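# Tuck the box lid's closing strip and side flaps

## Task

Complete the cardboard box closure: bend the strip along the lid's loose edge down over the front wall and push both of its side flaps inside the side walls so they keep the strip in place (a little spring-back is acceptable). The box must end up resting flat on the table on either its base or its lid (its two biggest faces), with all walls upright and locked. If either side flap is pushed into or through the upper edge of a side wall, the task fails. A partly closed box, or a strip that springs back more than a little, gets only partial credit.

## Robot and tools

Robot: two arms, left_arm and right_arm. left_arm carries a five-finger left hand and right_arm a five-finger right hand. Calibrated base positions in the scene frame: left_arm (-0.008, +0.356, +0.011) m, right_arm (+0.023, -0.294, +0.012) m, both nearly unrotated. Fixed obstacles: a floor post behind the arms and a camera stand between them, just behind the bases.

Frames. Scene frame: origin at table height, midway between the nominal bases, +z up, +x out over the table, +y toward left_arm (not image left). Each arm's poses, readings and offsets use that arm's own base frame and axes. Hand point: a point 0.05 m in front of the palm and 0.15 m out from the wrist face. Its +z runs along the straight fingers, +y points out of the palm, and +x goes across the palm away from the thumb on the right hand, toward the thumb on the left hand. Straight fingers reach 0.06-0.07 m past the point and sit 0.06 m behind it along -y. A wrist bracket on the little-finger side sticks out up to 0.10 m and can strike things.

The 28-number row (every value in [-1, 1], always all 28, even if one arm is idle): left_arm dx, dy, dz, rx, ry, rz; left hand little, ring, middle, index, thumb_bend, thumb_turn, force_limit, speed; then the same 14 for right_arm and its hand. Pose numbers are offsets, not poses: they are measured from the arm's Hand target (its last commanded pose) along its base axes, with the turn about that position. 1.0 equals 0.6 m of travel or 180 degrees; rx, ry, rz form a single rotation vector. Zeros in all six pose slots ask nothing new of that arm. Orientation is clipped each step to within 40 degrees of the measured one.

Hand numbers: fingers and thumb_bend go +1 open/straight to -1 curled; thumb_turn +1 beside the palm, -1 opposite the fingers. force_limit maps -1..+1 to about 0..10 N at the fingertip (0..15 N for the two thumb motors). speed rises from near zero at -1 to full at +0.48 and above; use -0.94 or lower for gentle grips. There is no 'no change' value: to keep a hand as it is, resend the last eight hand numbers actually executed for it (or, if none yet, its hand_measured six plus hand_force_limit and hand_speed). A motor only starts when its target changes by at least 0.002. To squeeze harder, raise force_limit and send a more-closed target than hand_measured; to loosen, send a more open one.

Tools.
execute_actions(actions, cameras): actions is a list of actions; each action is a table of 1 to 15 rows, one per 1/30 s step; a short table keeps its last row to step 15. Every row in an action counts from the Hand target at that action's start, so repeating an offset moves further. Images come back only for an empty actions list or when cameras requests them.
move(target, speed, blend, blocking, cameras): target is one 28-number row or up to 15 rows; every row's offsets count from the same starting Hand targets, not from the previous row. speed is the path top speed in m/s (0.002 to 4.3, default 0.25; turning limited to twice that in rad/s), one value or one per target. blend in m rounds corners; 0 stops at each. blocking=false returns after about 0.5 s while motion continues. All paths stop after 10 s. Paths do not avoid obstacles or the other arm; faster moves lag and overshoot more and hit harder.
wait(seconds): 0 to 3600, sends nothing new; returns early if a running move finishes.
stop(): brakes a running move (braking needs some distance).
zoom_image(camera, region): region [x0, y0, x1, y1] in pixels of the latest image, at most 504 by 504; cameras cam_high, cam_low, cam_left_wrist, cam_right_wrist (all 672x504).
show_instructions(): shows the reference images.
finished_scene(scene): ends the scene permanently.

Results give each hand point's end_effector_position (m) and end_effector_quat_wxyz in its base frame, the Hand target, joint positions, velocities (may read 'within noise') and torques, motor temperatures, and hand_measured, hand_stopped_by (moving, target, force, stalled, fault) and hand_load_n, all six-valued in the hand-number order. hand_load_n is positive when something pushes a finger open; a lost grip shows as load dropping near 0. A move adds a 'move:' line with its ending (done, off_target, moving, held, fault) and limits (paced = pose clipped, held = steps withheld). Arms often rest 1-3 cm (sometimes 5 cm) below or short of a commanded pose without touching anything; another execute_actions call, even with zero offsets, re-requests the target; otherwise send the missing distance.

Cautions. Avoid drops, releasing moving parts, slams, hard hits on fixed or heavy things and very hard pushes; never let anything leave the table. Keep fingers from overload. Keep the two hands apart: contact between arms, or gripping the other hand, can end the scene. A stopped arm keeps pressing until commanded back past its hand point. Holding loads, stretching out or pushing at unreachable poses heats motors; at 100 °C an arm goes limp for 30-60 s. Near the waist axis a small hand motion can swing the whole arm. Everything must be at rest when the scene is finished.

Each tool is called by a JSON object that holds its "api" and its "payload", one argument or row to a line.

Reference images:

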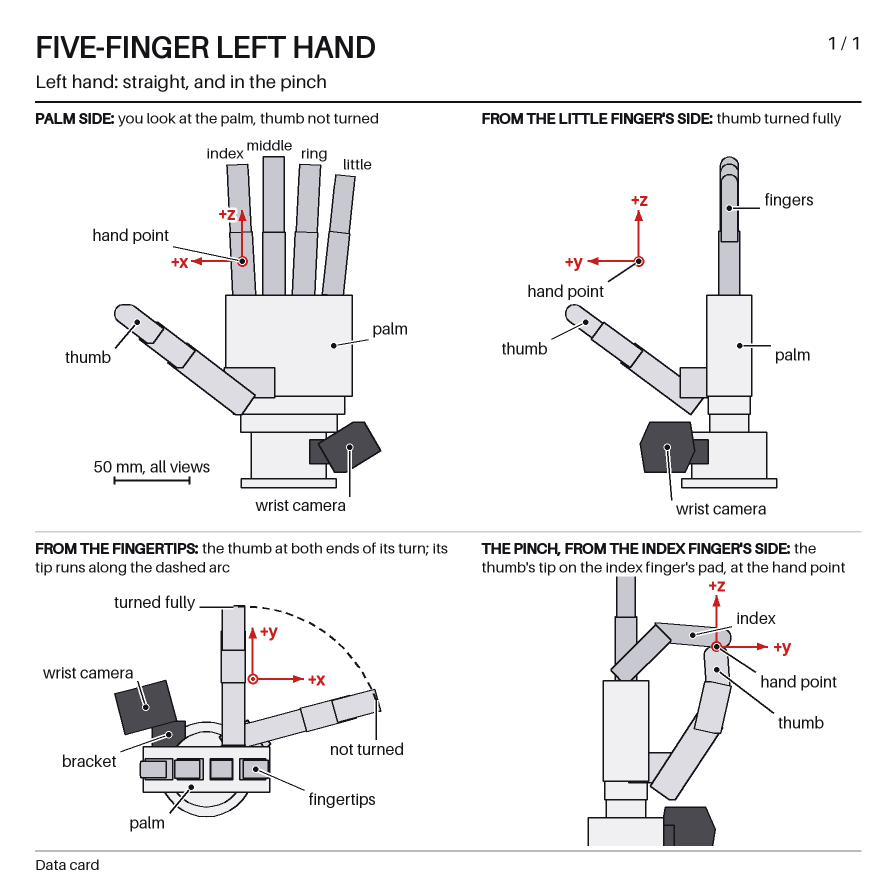

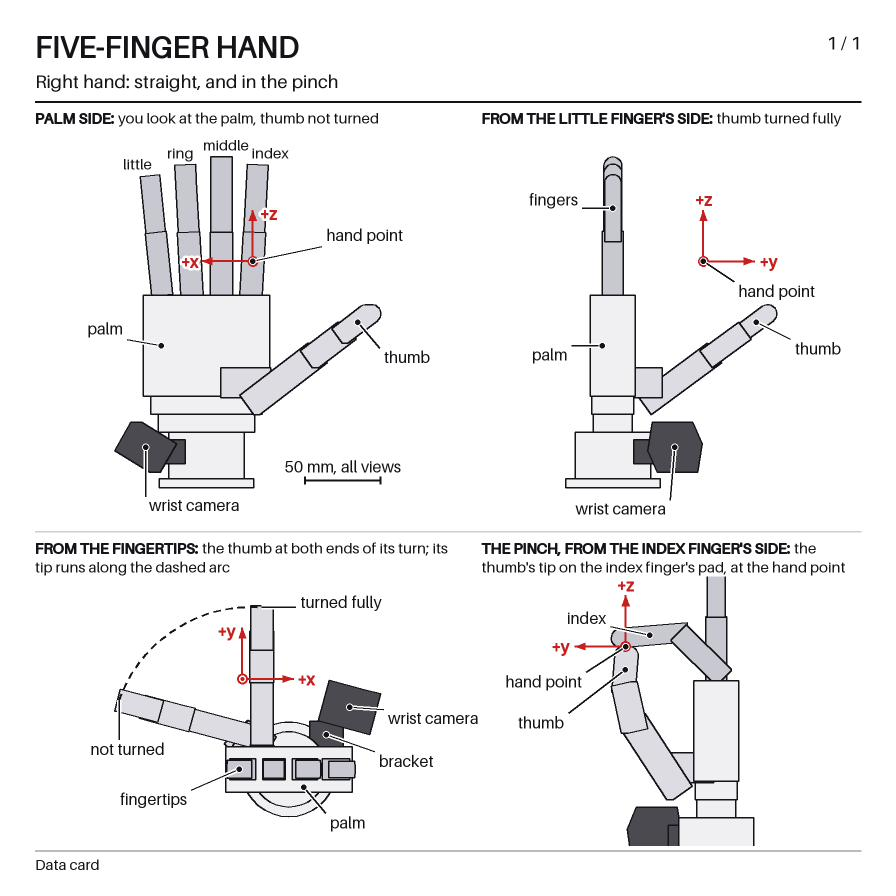

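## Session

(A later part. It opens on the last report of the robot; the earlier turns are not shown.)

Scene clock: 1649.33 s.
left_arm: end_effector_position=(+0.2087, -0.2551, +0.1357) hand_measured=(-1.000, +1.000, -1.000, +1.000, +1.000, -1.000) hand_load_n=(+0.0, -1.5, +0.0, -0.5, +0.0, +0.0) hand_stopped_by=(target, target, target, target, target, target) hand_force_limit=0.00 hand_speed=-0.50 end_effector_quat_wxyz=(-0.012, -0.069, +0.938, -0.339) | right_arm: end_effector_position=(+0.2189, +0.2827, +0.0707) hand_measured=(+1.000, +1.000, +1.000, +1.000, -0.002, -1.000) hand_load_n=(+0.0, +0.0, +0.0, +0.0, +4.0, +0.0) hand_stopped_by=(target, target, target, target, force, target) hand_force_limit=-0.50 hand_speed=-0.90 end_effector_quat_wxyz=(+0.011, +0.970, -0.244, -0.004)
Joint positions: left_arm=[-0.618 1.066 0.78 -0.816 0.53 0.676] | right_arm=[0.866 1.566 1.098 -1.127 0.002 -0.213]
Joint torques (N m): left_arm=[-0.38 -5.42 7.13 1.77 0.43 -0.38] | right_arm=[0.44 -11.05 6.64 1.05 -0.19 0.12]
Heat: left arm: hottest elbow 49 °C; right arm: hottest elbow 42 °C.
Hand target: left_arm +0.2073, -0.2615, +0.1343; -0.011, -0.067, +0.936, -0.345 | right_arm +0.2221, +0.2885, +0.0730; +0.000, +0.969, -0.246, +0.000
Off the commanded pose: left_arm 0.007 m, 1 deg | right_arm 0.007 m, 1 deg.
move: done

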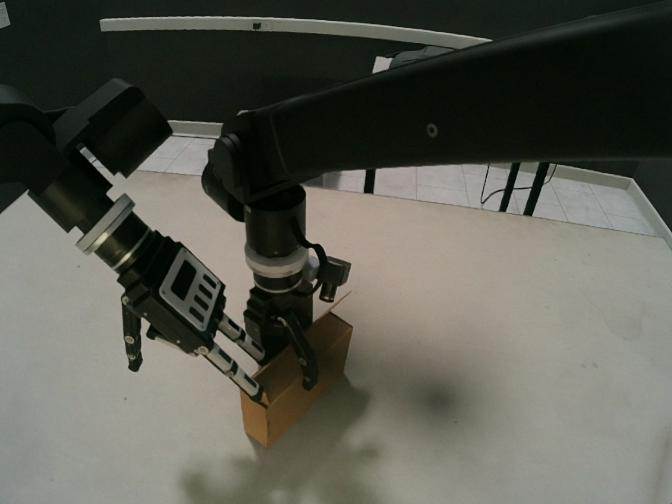

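{"api": "move", "payload": {
  "target": [
    [-0.01,-0.02,-0.012,0,0,0,-1,1,-1,1,1,-1,0,-0.5,0,0,0,0,0,0,1,1,1,1,-0.35,-1,-0.5,-0.9]
  ],
  "speed": 0.08,
  "cameras": ["cam_low","cam_left_wrist"]
}}

{"api": "zoom_image", "payload": {
  "camera": "cam_low",
  "region": [195, 340, 295, 440]
}}

Scene clock: 1654.67 s.
left_arm: end_effector_position=(+0.2079, -0.2630, +0.1336) hand_measured=(-1.000, +1.000, -1.000, +1.000, +1.000, -1.000) hand_load_n=(+0.0, -3.5, +0.0, -1.0, +0.0, +0.0) hand_stopped_by=(target, target, target, target, target, target) hand_force_limit=0.00 hand_speed=-0.50 end_effector_quat_wxyz=(-0.004, -0.076, +0.937, -0.340) | right_arm: end_effector_position=(+0.2206, +0.2789, +0.0701) hand_measured=(+1.000, +1.000, +1.000, +1.000, +0.000, -1.000) hand_load_n=(+0.0, +0.0, +0.0, +0.0, +7.0, +0.0) hand_stopped_by=(target, target, target, target, force, target) hand_force_limit=-0.50 hand_speed=-0.90 end_effector_quat_wxyz=(+0.013, +0.971, -0.240, -0.003)
Joint positions: left_arm=[-0.646 1.066 0.772 -0.778 0.505 0.632] | right_arm=[0.861 1.565 1.094 -1.127 0.007 -0.226]
Joint torques (N m): left_arm=[-1.67 -4.6 6.69 2.1 0.64 -0.39] | right_arm=[0.85 -10.87 6.87 1.03 -0.38 0.24]
Heat: left arm: hottest elbow 50 °C; right arm: hottest elbow 42 °C.
Hand target: left_arm +0.2011, -0.2735, +0.1271; -0.012, -0.067, +0.936, -0.345 | right_arm +0.2221, +0.2884, +0.0729; +0.000, +0.969, -0.246, +0.000
Off the commanded pose: left_arm 0.014 m, 1 deg | right_arm 0.010 m, 2 deg.
move: off_target (left_arm)

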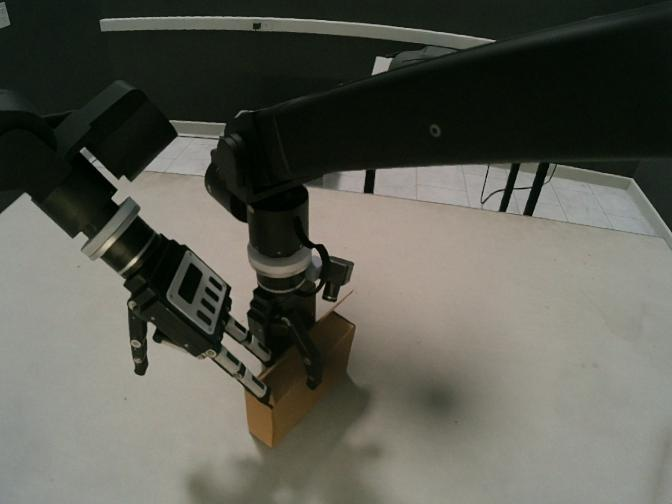

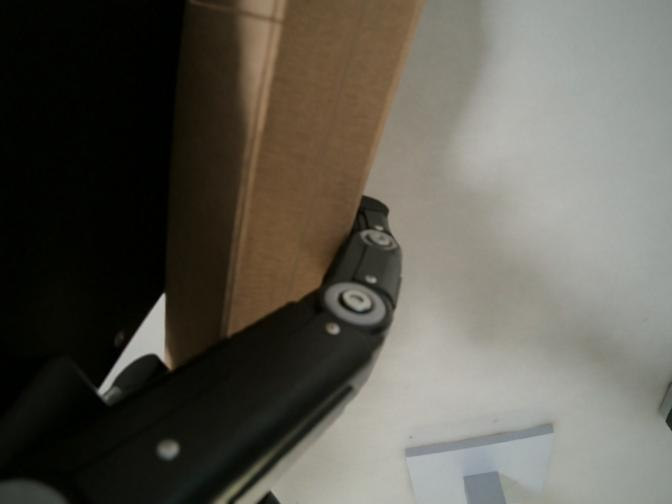

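Scaled by 5.040 from the camera's image (finer frame: 960x720).

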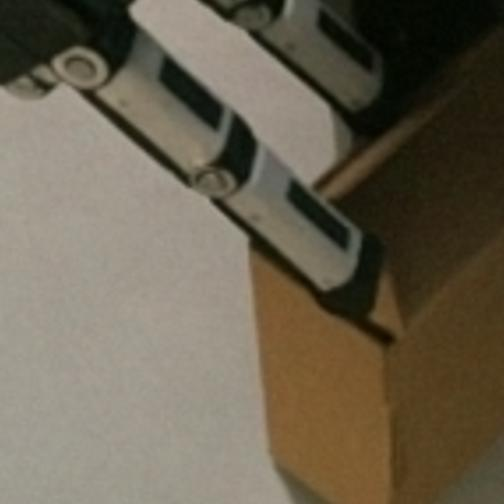

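{"api": "zoom_image", "payload": {
  "camera": "cam_left_wrist",
  "region": [100, 100, 420, 400]
}}

{"api": "move", "payload": {
  "target": [
    [0.01,0.02,0.0,0,0,0,-1,1,-1,1,1,-1,0,-0.5,0,0,0,0,0,0,1,1,1,1,-0.35,-1,-0.5,-0.9]
  ],
  "speed": 0.08,
  "cameras": ["cam_low","cam_high","cam_left_wrist"]
}}

{"api": "zoom_image", "payload": {
  "camera": "cam_low",
  "region": [195, 340, 295, 440]
}}

Scaled by 1.575 from the camera's image (finer frame: 960x720).

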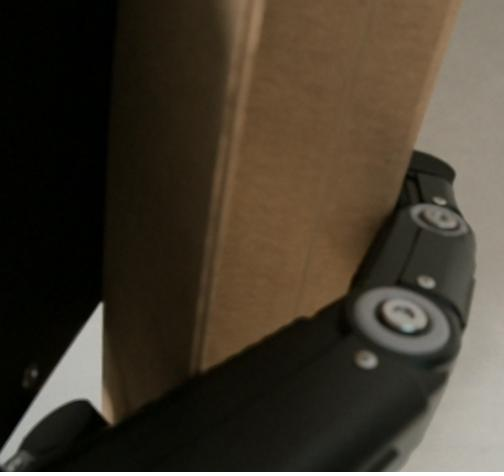

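Scene clock: 1676.70 s.
left_arm: end_effector_position=(+0.2086, -0.2613, +0.1333) hand_measured=(-1.000, +1.000, -1.000, +1.000, +1.000, -1.000) hand_load_n=(+0.0, -2.5, +0.0, +0.0, +0.0, +0.0) hand_stopped_by=(target, target, target, target, target, target) hand_force_limit=0.00 hand_speed=-0.50 end_effector_quat_wxyz=(-0.007, -0.076, +0.936, -0.344) | right_arm: end_effector_position=(+0.2206, +0.2789, +0.0701) hand_measured=(+1.000, +1.000, +1.000, +1.000, +0.000, -1.000) hand_load_n=(+0.0, +0.0, +0.0, +0.0, +6.0, +0.0) hand_stopped_by=(target, target, target, target, force, target) hand_force_limit=-0.50 hand_speed=-0.90 end_effector_quat_wxyz=(+0.013, +0.971, -0.240, -0.003)
Joint positions: left_arm=[-0.633 1.066 0.769 -0.778 0.521 0.642] | right_arm=[0.861 1.565 1.094 -1.127 0.007 -0.226]
Joint torques (N m): left_arm=[0.91 -4.89 6.86 1.26 0.79 -0.01] | right_arm=[0.79 -10.93 6.86 1.03 -0.38 0.24]
Heat: left arm: hottest elbow 48 °C; right arm: hottest elbow 43 °C.
Hand target: left_arm +0.2072, -0.2615, +0.1272; -0.012, -0.067, +0.936, -0.345 | right_arm +0.2221, +0.2884, +0.0728; +0.000, +0.969, -0.246, +0.000
Off the commanded pose: left_arm 0.006 m, 1 deg | right_arm 0.010 m, 2 deg.
move: done
Images, in order (width x height): cam_high 672x504, cam_low 672x504, cam_left_wrist 672x504.

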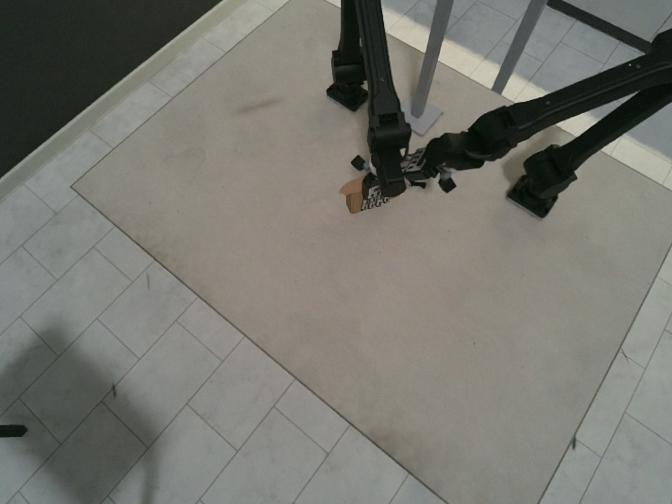

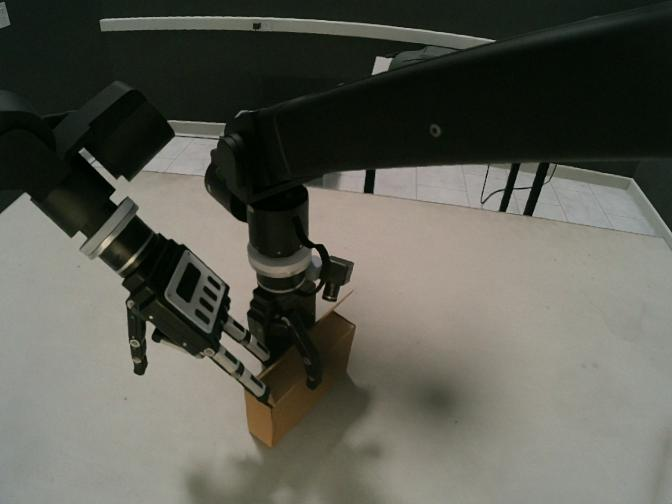

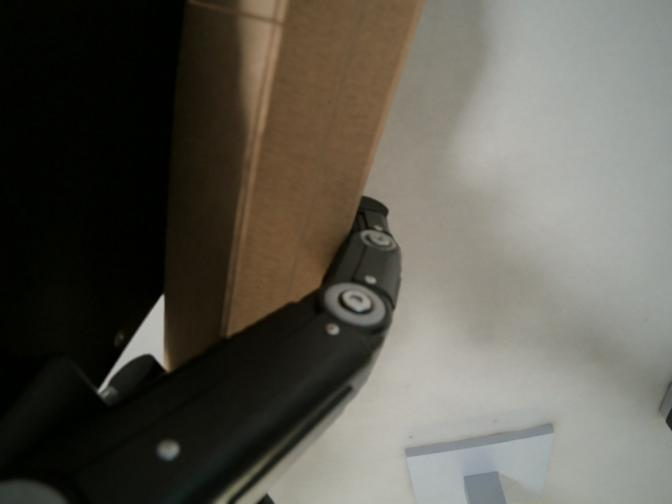

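Scaled by 5.040 from the camera's image (finer frame: 960x720).

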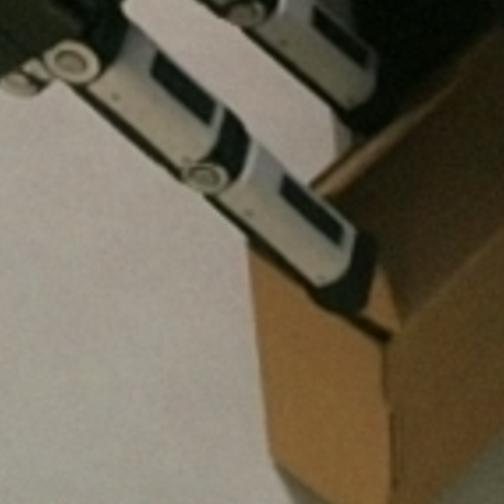

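{"api": "move", "payload": {
  "target": [
    [0,0,0.0,0,0,0,-1,1,-1,0.3,1,-1,0,-0.5,0,0,0,0,0,0,1,1,1,1,-0.35,-1,-0.5,-0.9]
  ],
  "speed": 0.08,
  "cameras": ["cam_low"]
}}

{"api": "zoom_image", "payload": {
  "camera": "cam_low",
  "region": [215, 350, 295, 430]
}}

Scene clock: 1685.47 s.
left_arm: end_effector_position=(+0.2087, -0.2612, +0.1333) hand_measured=(-1.000, +1.000, -1.000, +0.300, +1.000, -1.000) hand_load_n=(+0.0, -2.5, +0.0, +0.0, +0.0, +0.0) hand_stopped_by=(target, target, target, target, target, target) hand_force_limit=0.00 hand_speed=-0.50 end_effector_quat_wxyz=(-0.007, -0.075, +0.936, -0.344) | right_arm: end_effector_position=(+0.2206, +0.2789, +0.0701) hand_measured=(+1.000, +1.000, +1.000, +1.000, +0.000, -1.000) hand_load_n=(+0.0, +0.0, +0.0, +0.0, +6.0, +0.0) hand_stopped_by=(target, target, target, target, force, target) hand_force_limit=-0.50 hand_speed=-0.90 end_effector_quat_wxyz=(+0.013, +0.971, -0.240, -0.003)
Joint positions: left_arm=[-0.633 1.066 0.769 -0.778 0.521 0.643] | right_arm=[0.861 1.565 1.094 -1.127 0.007 -0.226]
Joint torques (N m): left_arm=[0.85 -4.84 6.84 1.26 0.78 -0.03] | right_arm=[0.85 -10.87 6.87 1.05 -0.38 0.24]
Heat: left arm: hottest elbow 49 °C; right arm: hottest elbow 43 °C.
Hand target: left_arm +0.2073, -0.2615, +0.1271; -0.012, -0.067, +0.936, -0.345 | right_arm +0.2221, +0.2884, +0.0728; +0.000, +0.969, -0.246, +0.000
Off the commanded pose: left_arm 0.006 m, 1 deg | right_arm 0.010 m, 2 deg.
move: done

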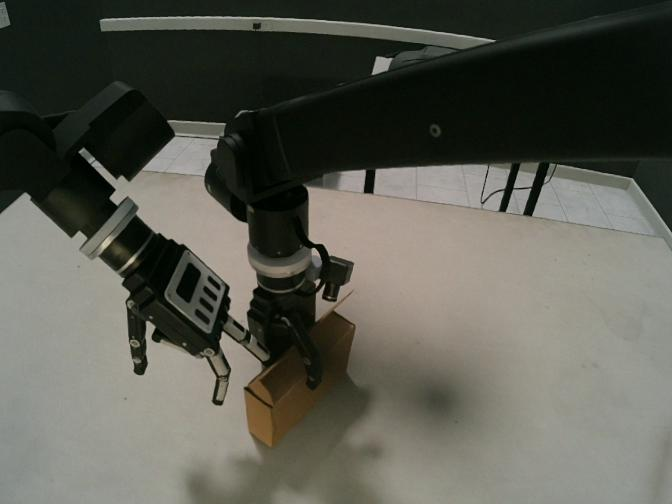

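Scaled by 6.300 from the camera's image (finer frame: 960x720).

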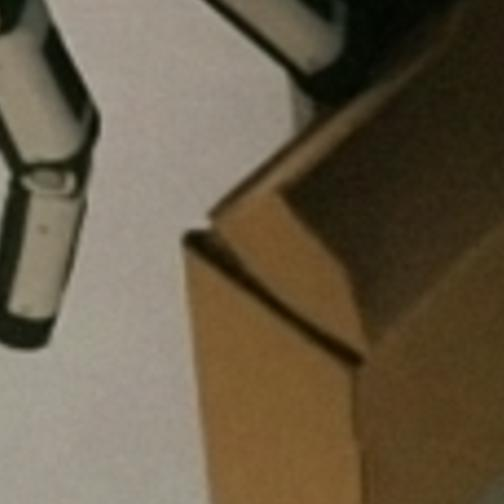

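{"api": "move", "payload": {
  "target": [
    [-0.008,-0.02,-0.035,0,0,0,-1,1,-1,0.3,1,-1,0,-0.5,0,0,0,0,0,0,1,1,1,1,-0.35,-1,-0.5,-0.9]
  ],
  "speed": 0.08,
  "cameras": ["cam_low"]
}}

{"api": "zoom_image", "payload": {
  "camera": "cam_low",
  "region": [215, 350, 295, 430]
}}

Scene clock: 1700.77 s.
left_arm: end_effector_position=(+0.2119, -0.2667, +0.1255) hand_measured=(-1.000, +1.000, -1.000, +0.300, +1.000, -1.000) hand_load_n=(+0.0, -2.5, +0.0, +0.0, +0.0, +0.0) hand_stopped_by=(target, target, target, target, target, target) hand_force_limit=0.00 hand_speed=-0.50 end_effector_quat_wxyz=(+0.006, -0.070, +0.932, -0.355) | right_arm: end_effector_position=(+0.2223, +0.2772, +0.0701) hand_measured=(+1.000, +1.000, +1.000, +1.000, +0.000, -1.000) hand_load_n=(+0.0, +0.0, +0.0, +0.0, +6.5, -0.5) hand_stopped_by=(target, target, target, target, force, target) hand_force_limit=-0.50 hand_speed=-0.90 end_effector_quat_wxyz=(+0.014, +0.971, -0.240, -0.001)
Joint positions: left_arm=[-0.642 1.066 0.741 -0.711 0.516 0.634] | right_arm=[0.856 1.564 1.094 -1.127 0.011 -0.229]
Joint torques (N m): left_arm=[-1.67 -2.55 6 1.98 0.17 -0.36] | right_arm=[1.2 -10.93 6.9 1.03 -0.54 0.27]
Heat: left arm: hottest elbow 49 °C; right arm: hottest elbow 43 °C.
Hand target: left_arm +0.2024, -0.2735, +0.1061; -0.012, -0.067, +0.936, -0.345 | right_arm +0.2221, +0.2885, +0.0729; +0.000, +0.969, -0.246, +0.000
Off the commanded pose: left_arm 0.023 m, 2 deg | right_arm 0.012 m, 2 deg.
move: off_target (left_arm)

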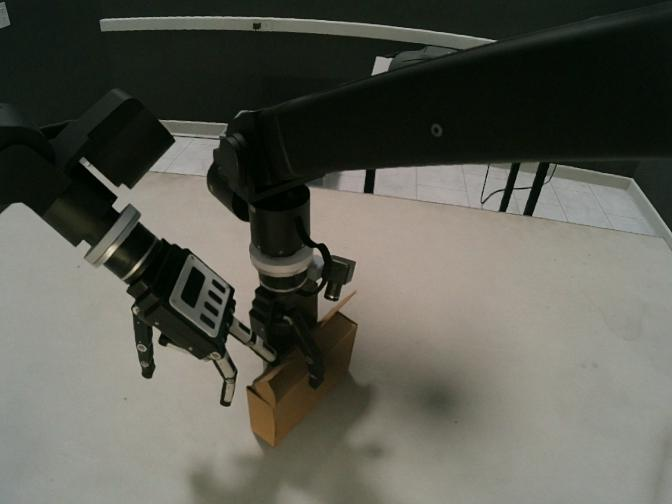

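Scaled by 6.300 from the camera's image (finer frame: 960x720).

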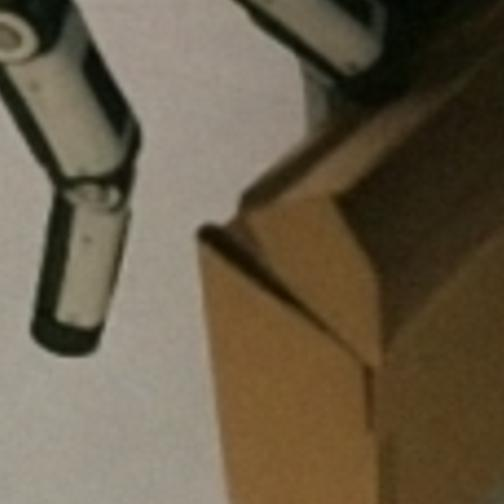

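{"api": "zoom_image", "payload": {
  "camera": "cam_low",
  "region": [240, 365, 290, 415]
}}

Scaled by 10.080 from the camera's image (finer frame: 960x720).

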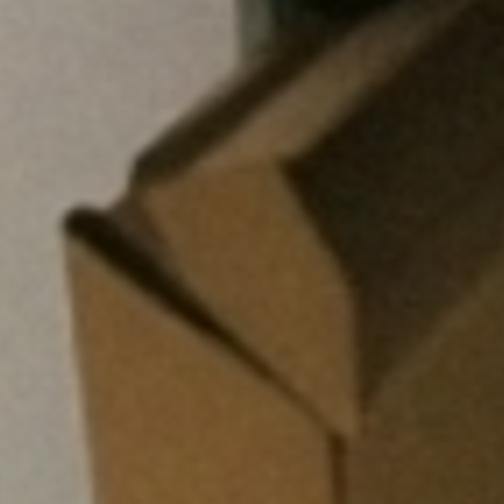

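{"api": "zoom_image", "payload": {
  "camera": "cam_low",
  "region": [250, 270, 370, 390]
}}

{"api": "zoom_image", "payload": {
  "camera": "cam_high",
  "region": [325, 160, 405, 230]
}}

Scaled by 4.200 from the camera's image (finer frame: 960x720).

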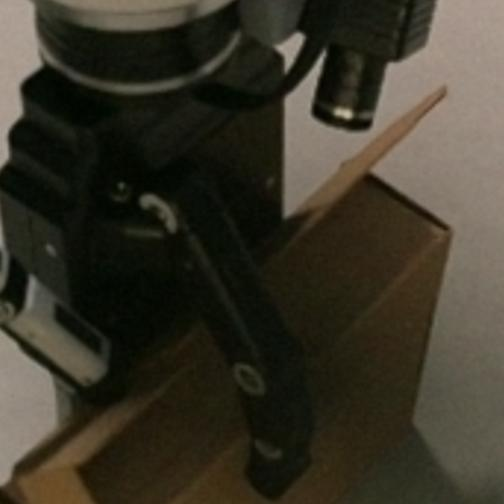

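This scene's latest camera images include none from cam_high. They are from: cam_low. cam_high's image comes with the result of a call that names it in "cameras".

{"api": "move", "payload": {
  "target": [
    [0.0,0.05,0.05,0,0,0,-1,1,-1,0.3,1,-1,0,-0.5,0,0,0,0,0,0,1,1,1,1,-0.35,-1,-0.5,-0.9],
    [-0.07,0.12,0.08,0,0,0,-1,-1,-1,0.3,1,-1,0,-0.5,0,0,0,0,0,0,1,1,1,1,-0.35,-1,-0.5,-0.9]
  ],
  "speed": 0.08,
  "blend": [0.01,0],
  "cameras": ["cam_low","cam_left_wrist","cam_high"]
}}

{"api": "zoom_image", "payload": {
  "camera": "cam_low",
  "region": [220, 280, 370, 430]
}}

Scene clock: 1743.80 s.
left_arm: end_effector_position=(+0.1610, -0.2056, +0.1567) hand_measured=(-1.000, -1.000, -1.000, +0.300, +1.000, -1.000) hand_load_n=(+0.0, +0.5, +0.0, +0.0, +0.0, +0.0) hand_stopped_by=(target, target, target, target, target, target) hand_force_limit=0.00 hand_speed=-0.50 end_effector_quat_wxyz=(-0.010, -0.067, +0.935, -0.347) | right_arm: end_effector_position=(+0.2200, +0.2794, +0.0703) hand_measured=(+1.000, +1.000, +1.000, +1.000, -0.002, -1.000) hand_load_n=(+0.0, +0.0, +0.0, +0.0, +3.5, +0.0) hand_stopped_by=(target, target, target, target, force, target) hand_force_limit=-0.50 hand_speed=-0.90 end_effector_quat_wxyz=(+0.012, +0.970, -0.243, -0.005)
Joint positions: left_arm=[-0.555 0.834 0.706 -0.993 0.568 0.739] | right_arm=[0.859 1.564 1.094 -1.127 0.002 -0.222]
Joint torques (N m): left_arm=[1.96 -2.67 7.36 0.54 0.53 -0.04] | right_arm=[0.97 -10.81 6.9 1.06 -0.18 0.2]
Heat: left arm: hottest elbow 48 °C; right arm: hottest elbow 42 °C.
Hand target: left_arm +0.1605, -0.2015, +0.1541; -0.011, -0.067, +0.936, -0.345 | right_arm +0.2221, +0.2885, +0.0729; +0.000, +0.969, -0.246, +0.000
Off the commanded pose: left_arm 0.005 m, 0 deg | right_arm 0.010 m, 2 deg.
move: done
Images, in order (width x height): cam_high 672x504, cam_low 672x504, cam_left_wrist 672x504.

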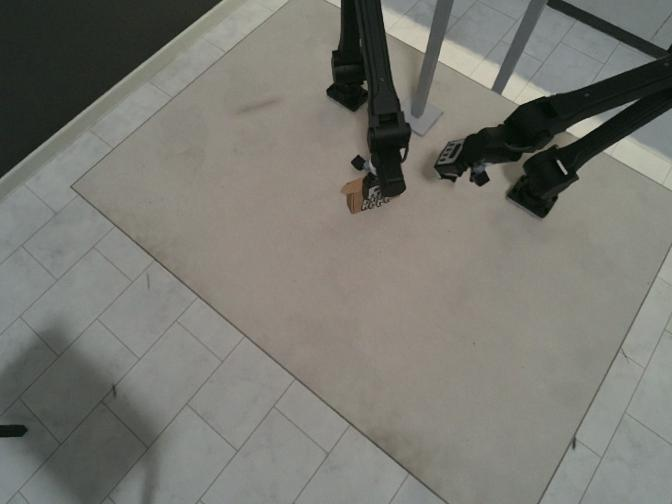

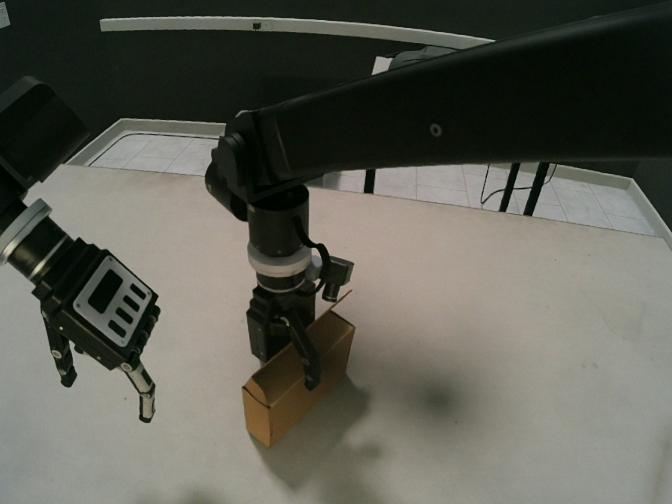

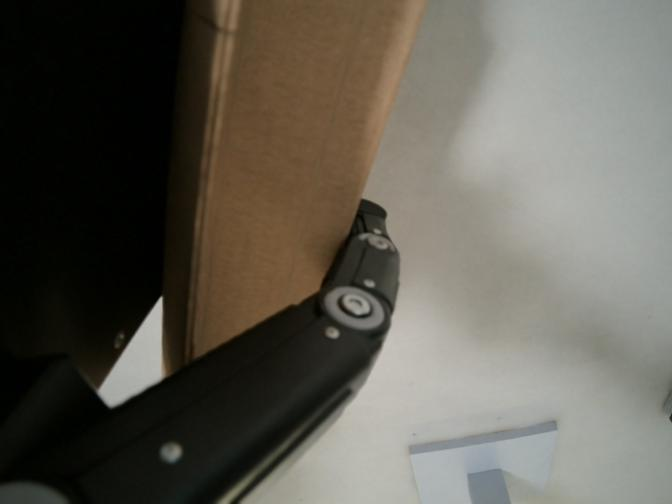

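Scaled by 3.360 from the camera's image (finer frame: 960x720).

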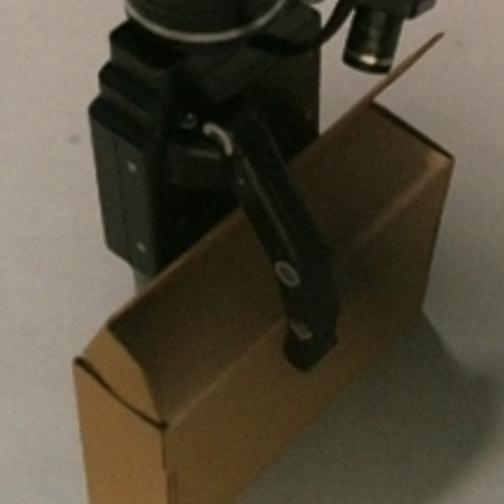

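{"api": "move", "payload": {
  "target": [
    [-0.05,0.1,0.15,0,0,0,-1,-1,-1,1,1,-1,0,-0.5,0,0,0.005,0,0,0,1,1,1,1,-0.35,-1,-0.5,-0.9],
    [-0.05,0.1,0.15,0,0,0,-1,-1,-1,1,1,-1,0,-0.5,0.082,-0.013,0.005,0,0,0.5,1,1,1,1,-0.35,-1,-0.5,-0.9]
  ],
  "speed": 0.1,
  "cameras": ["all"]
}}

Scene clock: 1782.90 s.
left_arm: end_effector_position=(+0.1198, -0.1401, +0.2219) hand_measured=(-1.000, -1.000, -1.000, +1.000, +1.000, -1.000) hand_load_n=(+0.0, +0.0, +0.0, +0.0, +0.0, +0.0) hand_stopped_by=(target, target, target, target, target, target) hand_force_limit=0.00 hand_speed=-0.50 end_effector_quat_wxyz=(-0.035, -0.077, +0.939, -0.333) | right_arm: end_effector_position=(+0.2710, +0.2748, +0.0730) hand_measured=(+1.000, +1.000, +1.000, +1.000, -0.002, -1.000) hand_load_n=(+0.0, +0.0, +0.0, +0.0, +3.5, +0.0) hand_stopped_by=(target, target, target, target, force, target) hand_force_limit=-0.50 hand_speed=-0.90 end_effector_quat_wxyz=(+0.006, +0.865, +0.502, -0.010)
Joint positions: left_arm=[-0.349 0.703 0.836 -1.449 0.642 0.973] | right_arm=[0.958 1.52 1.054 -1.127 0.002 -1.665]
Joint torques (N m): left_arm=[1.9 -0.62 11.38 0.25 0.63 -0.04] | right_arm=[1.03 -10.87 6.15 1.06 -0.11 -0.06]
Heat: left arm: hottest elbow 50 °C; right arm: hottest elbow 43 °C.
Hand target: left_arm +0.1305, -0.1415, +0.2441; -0.011, -0.067, +0.936, -0.345 | right_arm +0.2713, +0.2806, +0.0759; +0.000, +0.859, +0.511, +0.000
Off the commanded pose: left_arm 0.025 m, 3 deg | right_arm 0.007 m, 2 deg.
move: off_target (left_arm)

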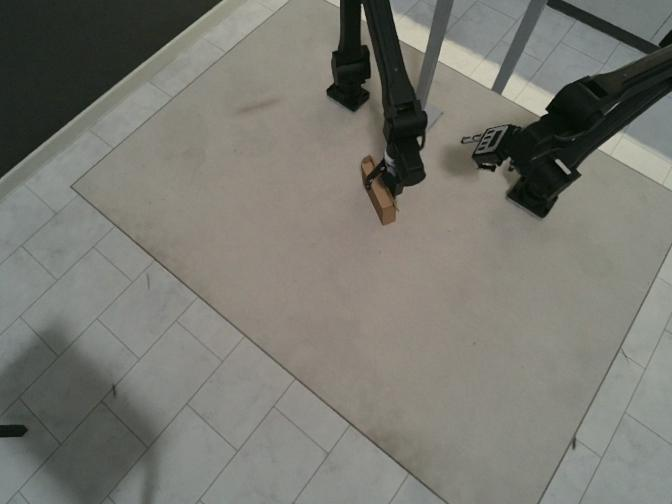

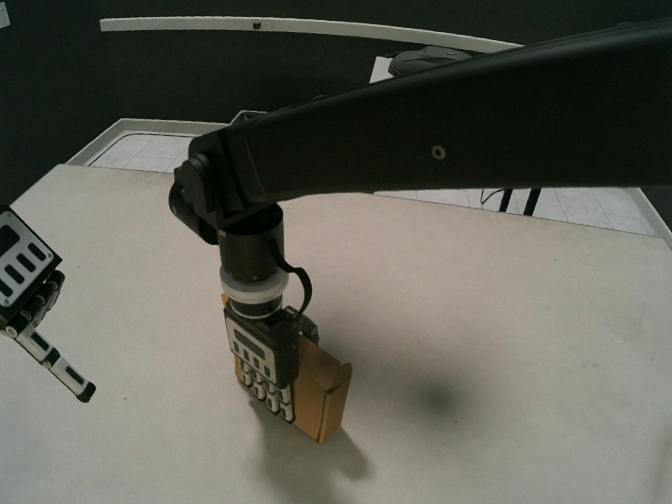

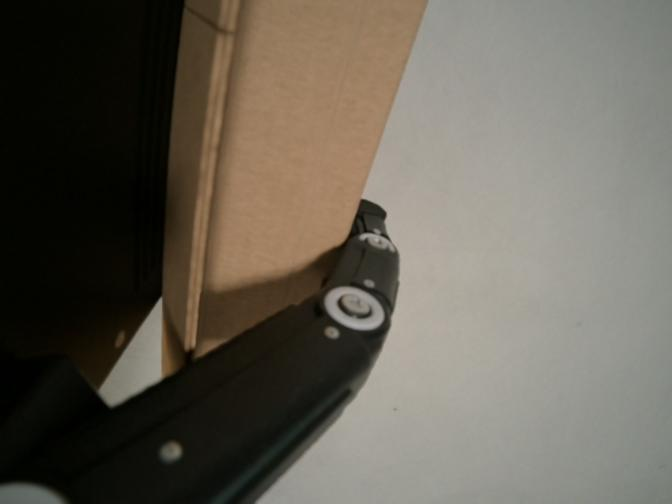

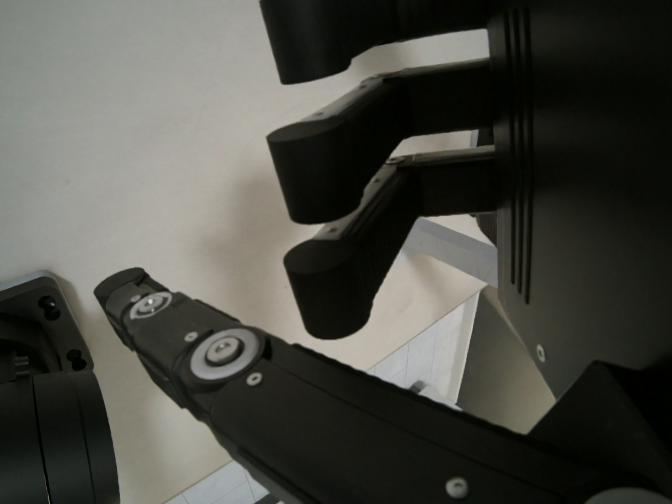

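{"api": "zoom_image", "payload": {
  "camera": "cam_low",
  "region": [200, 270, 380, 450]
}}

{"api": "zoom_image", "payload": {
  "camera": "cam_high",
  "region": [345, 145, 430, 230]
}}

Scaled by 2.800 from the camera's image (finer frame: 960x720).

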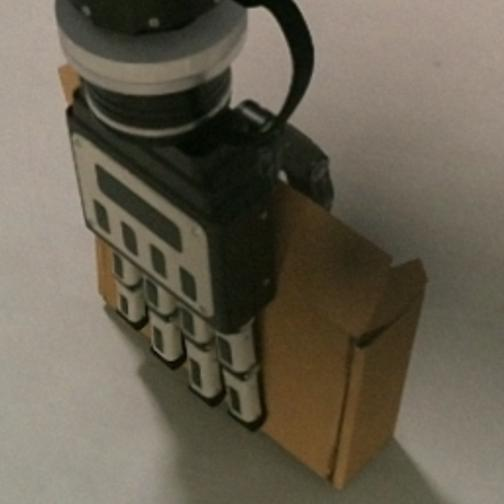

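Scaled by 5.929 from the camera's image (finer frame: 960x720).

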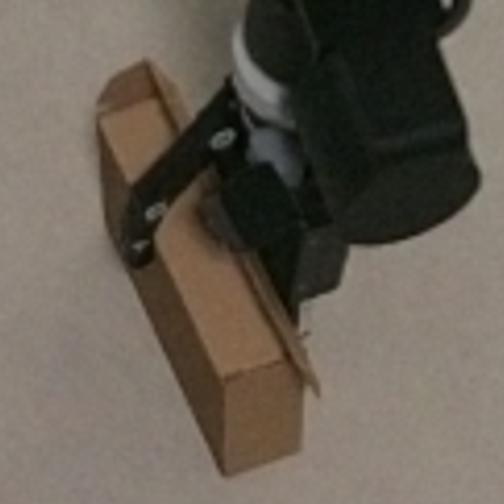

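{"api": "move", "payload": {
  "target": [
    [0,0,0,0,0,0,-1,-1,-1,1,1,-1,0,-0.5,0,0,-0.004,0,0,0,1,1,1,1,0.35,-1,-0.5,-0.8],
    [0,0,0,0,0,0,-1,-1,-1,1,1,-1,0,-0.5,-0.0117,0.0063,-0.004,0,0,0,1,1,1,1,0.35,-1,-0.5,-0.8],
    [0,0,0,0,0,0,-1,-1,-1,1,1,-1,0,-0.5,-0.0274,-0.0247,-0.004,0,0,0,1,1,1,1,0.35,-1,-0.5,-0.8],
    [0,0,0,0,0,0,-1,-1,-1,1,1,-1,0,-0.5,-0.0142,-0.0317,-0.004,0,0,0,1,1,1,1,0.35,-1,-0.5,-0.8]
  ],
  "speed": 0.06,
  "cameras": ["cam_low","cam_high","cam_left_wrist"]
}}

Scene clock: 1815.13 s.
left_arm: end_effector_position=(+0.1198, -0.1401, +0.2219) hand_measured=(-1.000, -1.000, -1.000, +1.000, +1.000, -1.000) hand_load_n=(+0.0, +0.0, +0.0, +0.0, +0.0, +0.0) hand_stopped_by=(target, target, target, target, target, target) hand_force_limit=0.00 hand_speed=-0.50 end_effector_quat_wxyz=(-0.035, -0.077, +0.939, -0.333) | right_arm: end_effector_position=(+0.2577, +0.2587, +0.0724) hand_measured=(+1.000, +1.000, +1.000, +1.000, +0.350, -1.000) hand_load_n=(+0.0, +0.0, +0.0, +0.0, +0.0, +0.0) hand_stopped_by=(target, target, target, target, target, target) hand_force_limit=-0.50 hand_speed=-0.80 end_effector_quat_wxyz=(+0.005, +0.861, +0.509, -0.008)
Joint positions: left_arm=[-0.349 0.703 0.836 -1.449 0.642 0.973] | right_arm=[0.963 1.465 0.991 -1.116 0.002 -1.676]
Joint torques (N m): left_arm=[1.9 -0.56 11.36 0.25 0.63 -0.04] | right_arm=[-0.09 -9.47 6.37 1.16 -0.09 -0.06]
Motor temperatures (°C): left_arm=[30 34 55 29 33 33] | right_arm=[32 39 42 32 31 32]
Heat: left arm: hottest elbow 55 °C; right arm: hottest elbow 42 °C.
Hand target: left_arm +0.1305, -0.1415, +0.2441; -0.011, -0.067, +0.936, -0.345 | right_arm +0.2628, +0.2617, +0.0735; +0.000, +0.859, +0.512, +0.000
Off the commanded pose: left_arm 0.025 m, 3 deg | right_arm 0.006 m, 1 deg.
move: done
Images, in order (width x height): cam_high 672x504, cam_low 672x504, cam_left_wrist 672x504.

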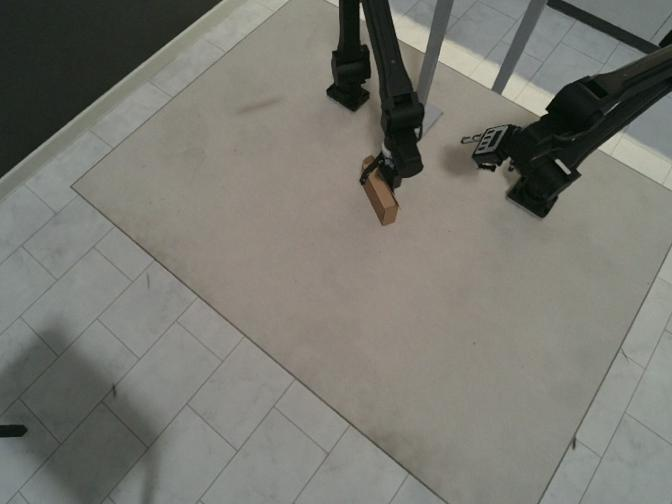

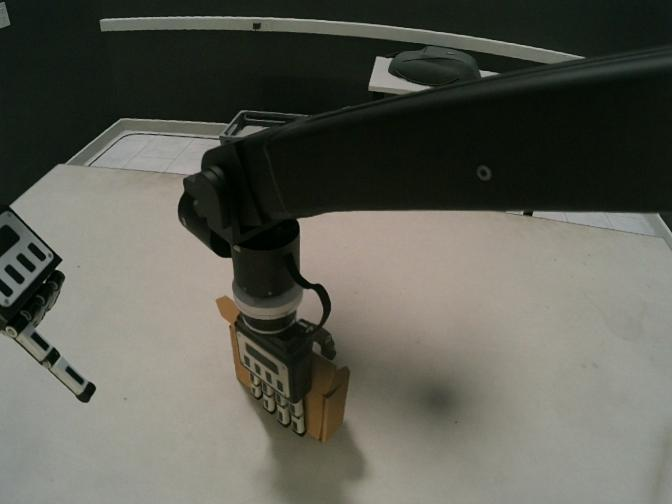

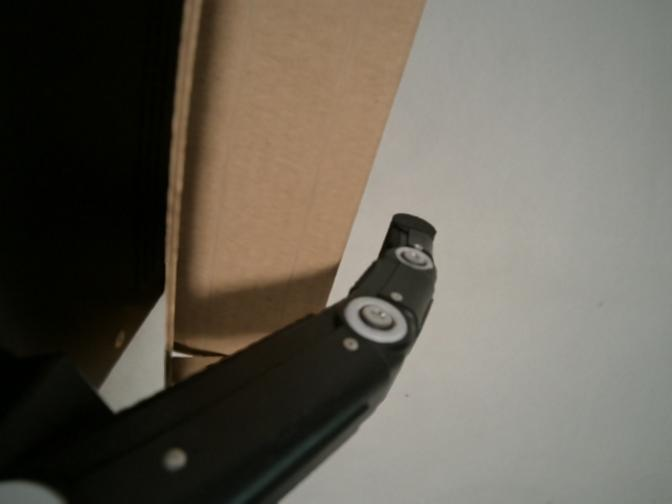

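{"api": "zoom_image", "payload": {
  "camera": "cam_high",
  "region": [345, 145, 430, 230]
}}

{"api": "zoom_image", "payload": {
  "camera": "cam_low",
  "region": [200, 280, 370, 450]
}}

{"api": "zoom_image", "payload": {
  "camera": "cam_left_wrist",
  "region": [100, 200, 400, 420]
}}

Scaled by 5.929 from the camera's image (finer frame: 960x720).

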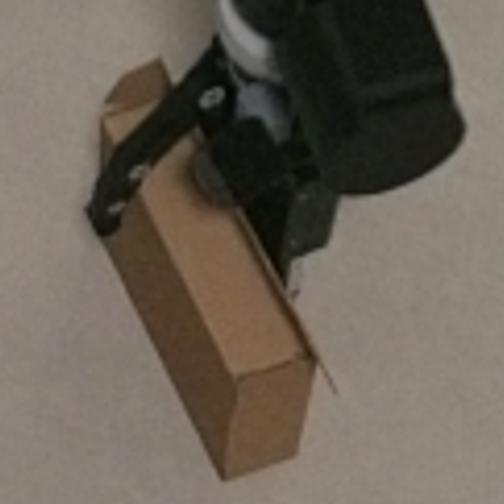

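Scaled by 2.965 from the camera's image (finer frame: 960x720).

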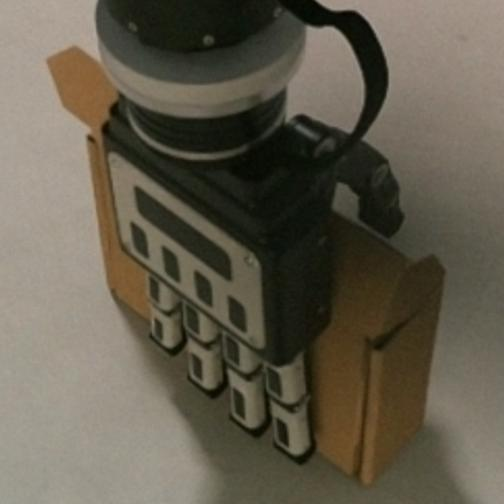

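Scaled by 1.680 from the camera's image (finer frame: 960x720).

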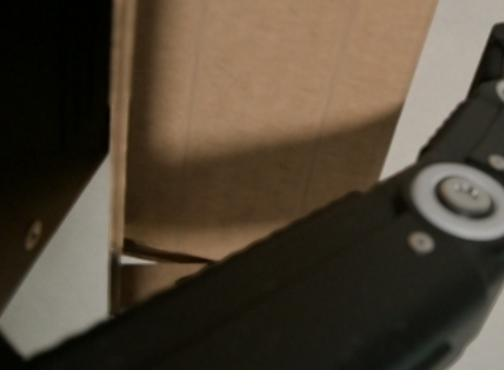

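{"api": "move", "payload": {
  "target": [
    [0,0,0,0,0,0,-1,-1,-1,1,1,-1,0,-0.5,0,0,0,0,0,0,1,1,1,1,-0.3,-1,-0.5,-0.9]
  ],
  "speed": 0.06,
  "cameras": ["cam_low","cam_high","cam_left_wrist"]
}}

{"api": "zoom_image", "payload": {
  "camera": "cam_high",
  "region": [345, 145, 430, 230]
}}

{"api": "zoom_image", "payload": {
  "camera": "cam_low",
  "region": [200, 280, 370, 450]
}}

Scene clock: 1836.77 s.
left_arm: end_effector_position=(+0.1198, -0.1401, +0.2219) hand_measured=(-1.000, -1.000, -1.000, +1.000, +1.000, -1.000) hand_load_n=(+0.0, +0.0, +0.0, +0.0, +0.0, +0.0) hand_stopped_by=(target, target, target, target, target, target) hand_force_limit=0.00 hand_speed=-0.50 end_effector_quat_wxyz=(-0.035, -0.077, +0.939, -0.333) | right_arm: end_effector_position=(+0.2577, +0.2587, +0.0724) hand_measured=(+1.000, +1.000, +1.000, +1.000, -0.008, -1.000) hand_load_n=(+0.0, +0.0, +0.0, -0.5, +4.0, +0.0) hand_stopped_by=(target, target, target, target, force, target) hand_force_limit=-0.50 hand_speed=-0.90 end_effector_quat_wxyz=(+0.005, +0.861, +0.509, -0.008)
Joint positions: left_arm=[-0.349 0.703 0.836 -1.449 0.642 0.973] | right_arm=[0.963 1.465 0.991 -1.116 0.002 -1.676]
Joint torques (N m): left_arm=[1.9 -0.56 11.38 0.24 0.63 -0.04] | right_arm=[-0.09 -9.47 6.35 1.16 -0.09 -0.06]
Motor temperatures (°C): left_arm=[30 34 56 29 33 33] | right_arm=[32 39 43 32 31 32]
Heat: left arm: hottest elbow 56 °C; right arm: hottest elbow 43 °C.
Hand target: left_arm +0.1305, -0.1415, +0.2441; -0.011, -0.067, +0.936, -0.345 | right_arm +0.2628, +0.2617, +0.0735; +0.000, +0.859, +0.512, +0.000
Off the commanded pose: left_arm 0.025 m, 3 deg | right_arm 0.006 m, 1 deg.
move: done
Images, in order (width x height): cam_high 672x504, cam_low 672x504, cam_left_wrist 672x504.

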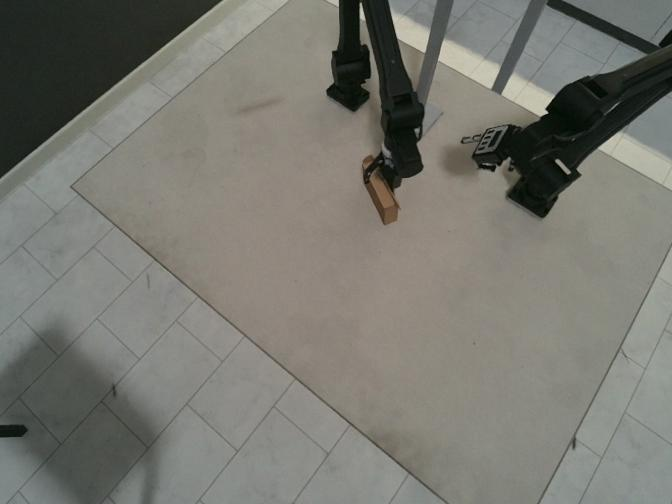

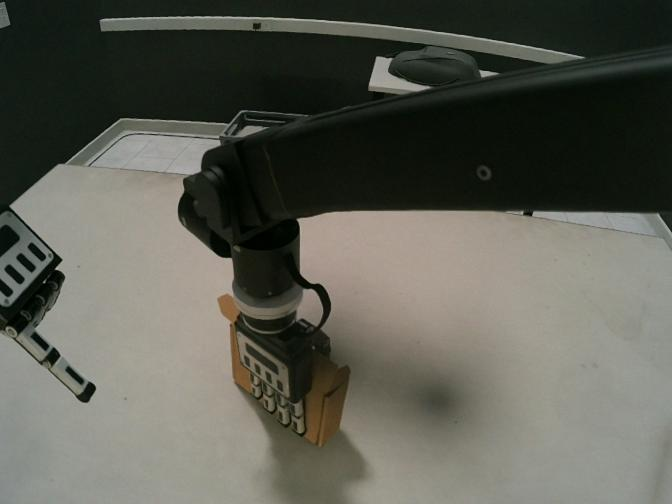

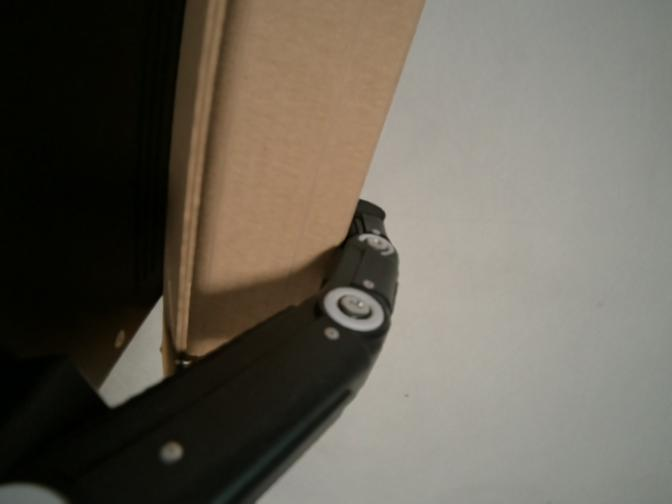

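Scaled by 5.929 from the camera's image (finer frame: 960x720).

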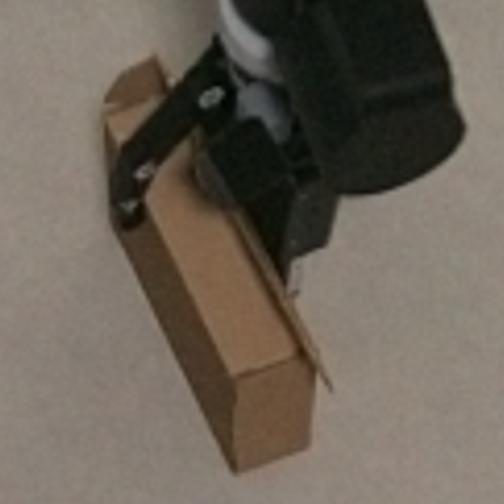

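Scaled by 2.965 from the camera's image (finer frame: 960x720).

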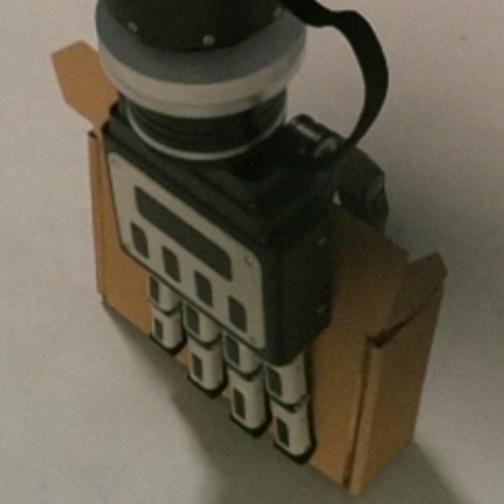

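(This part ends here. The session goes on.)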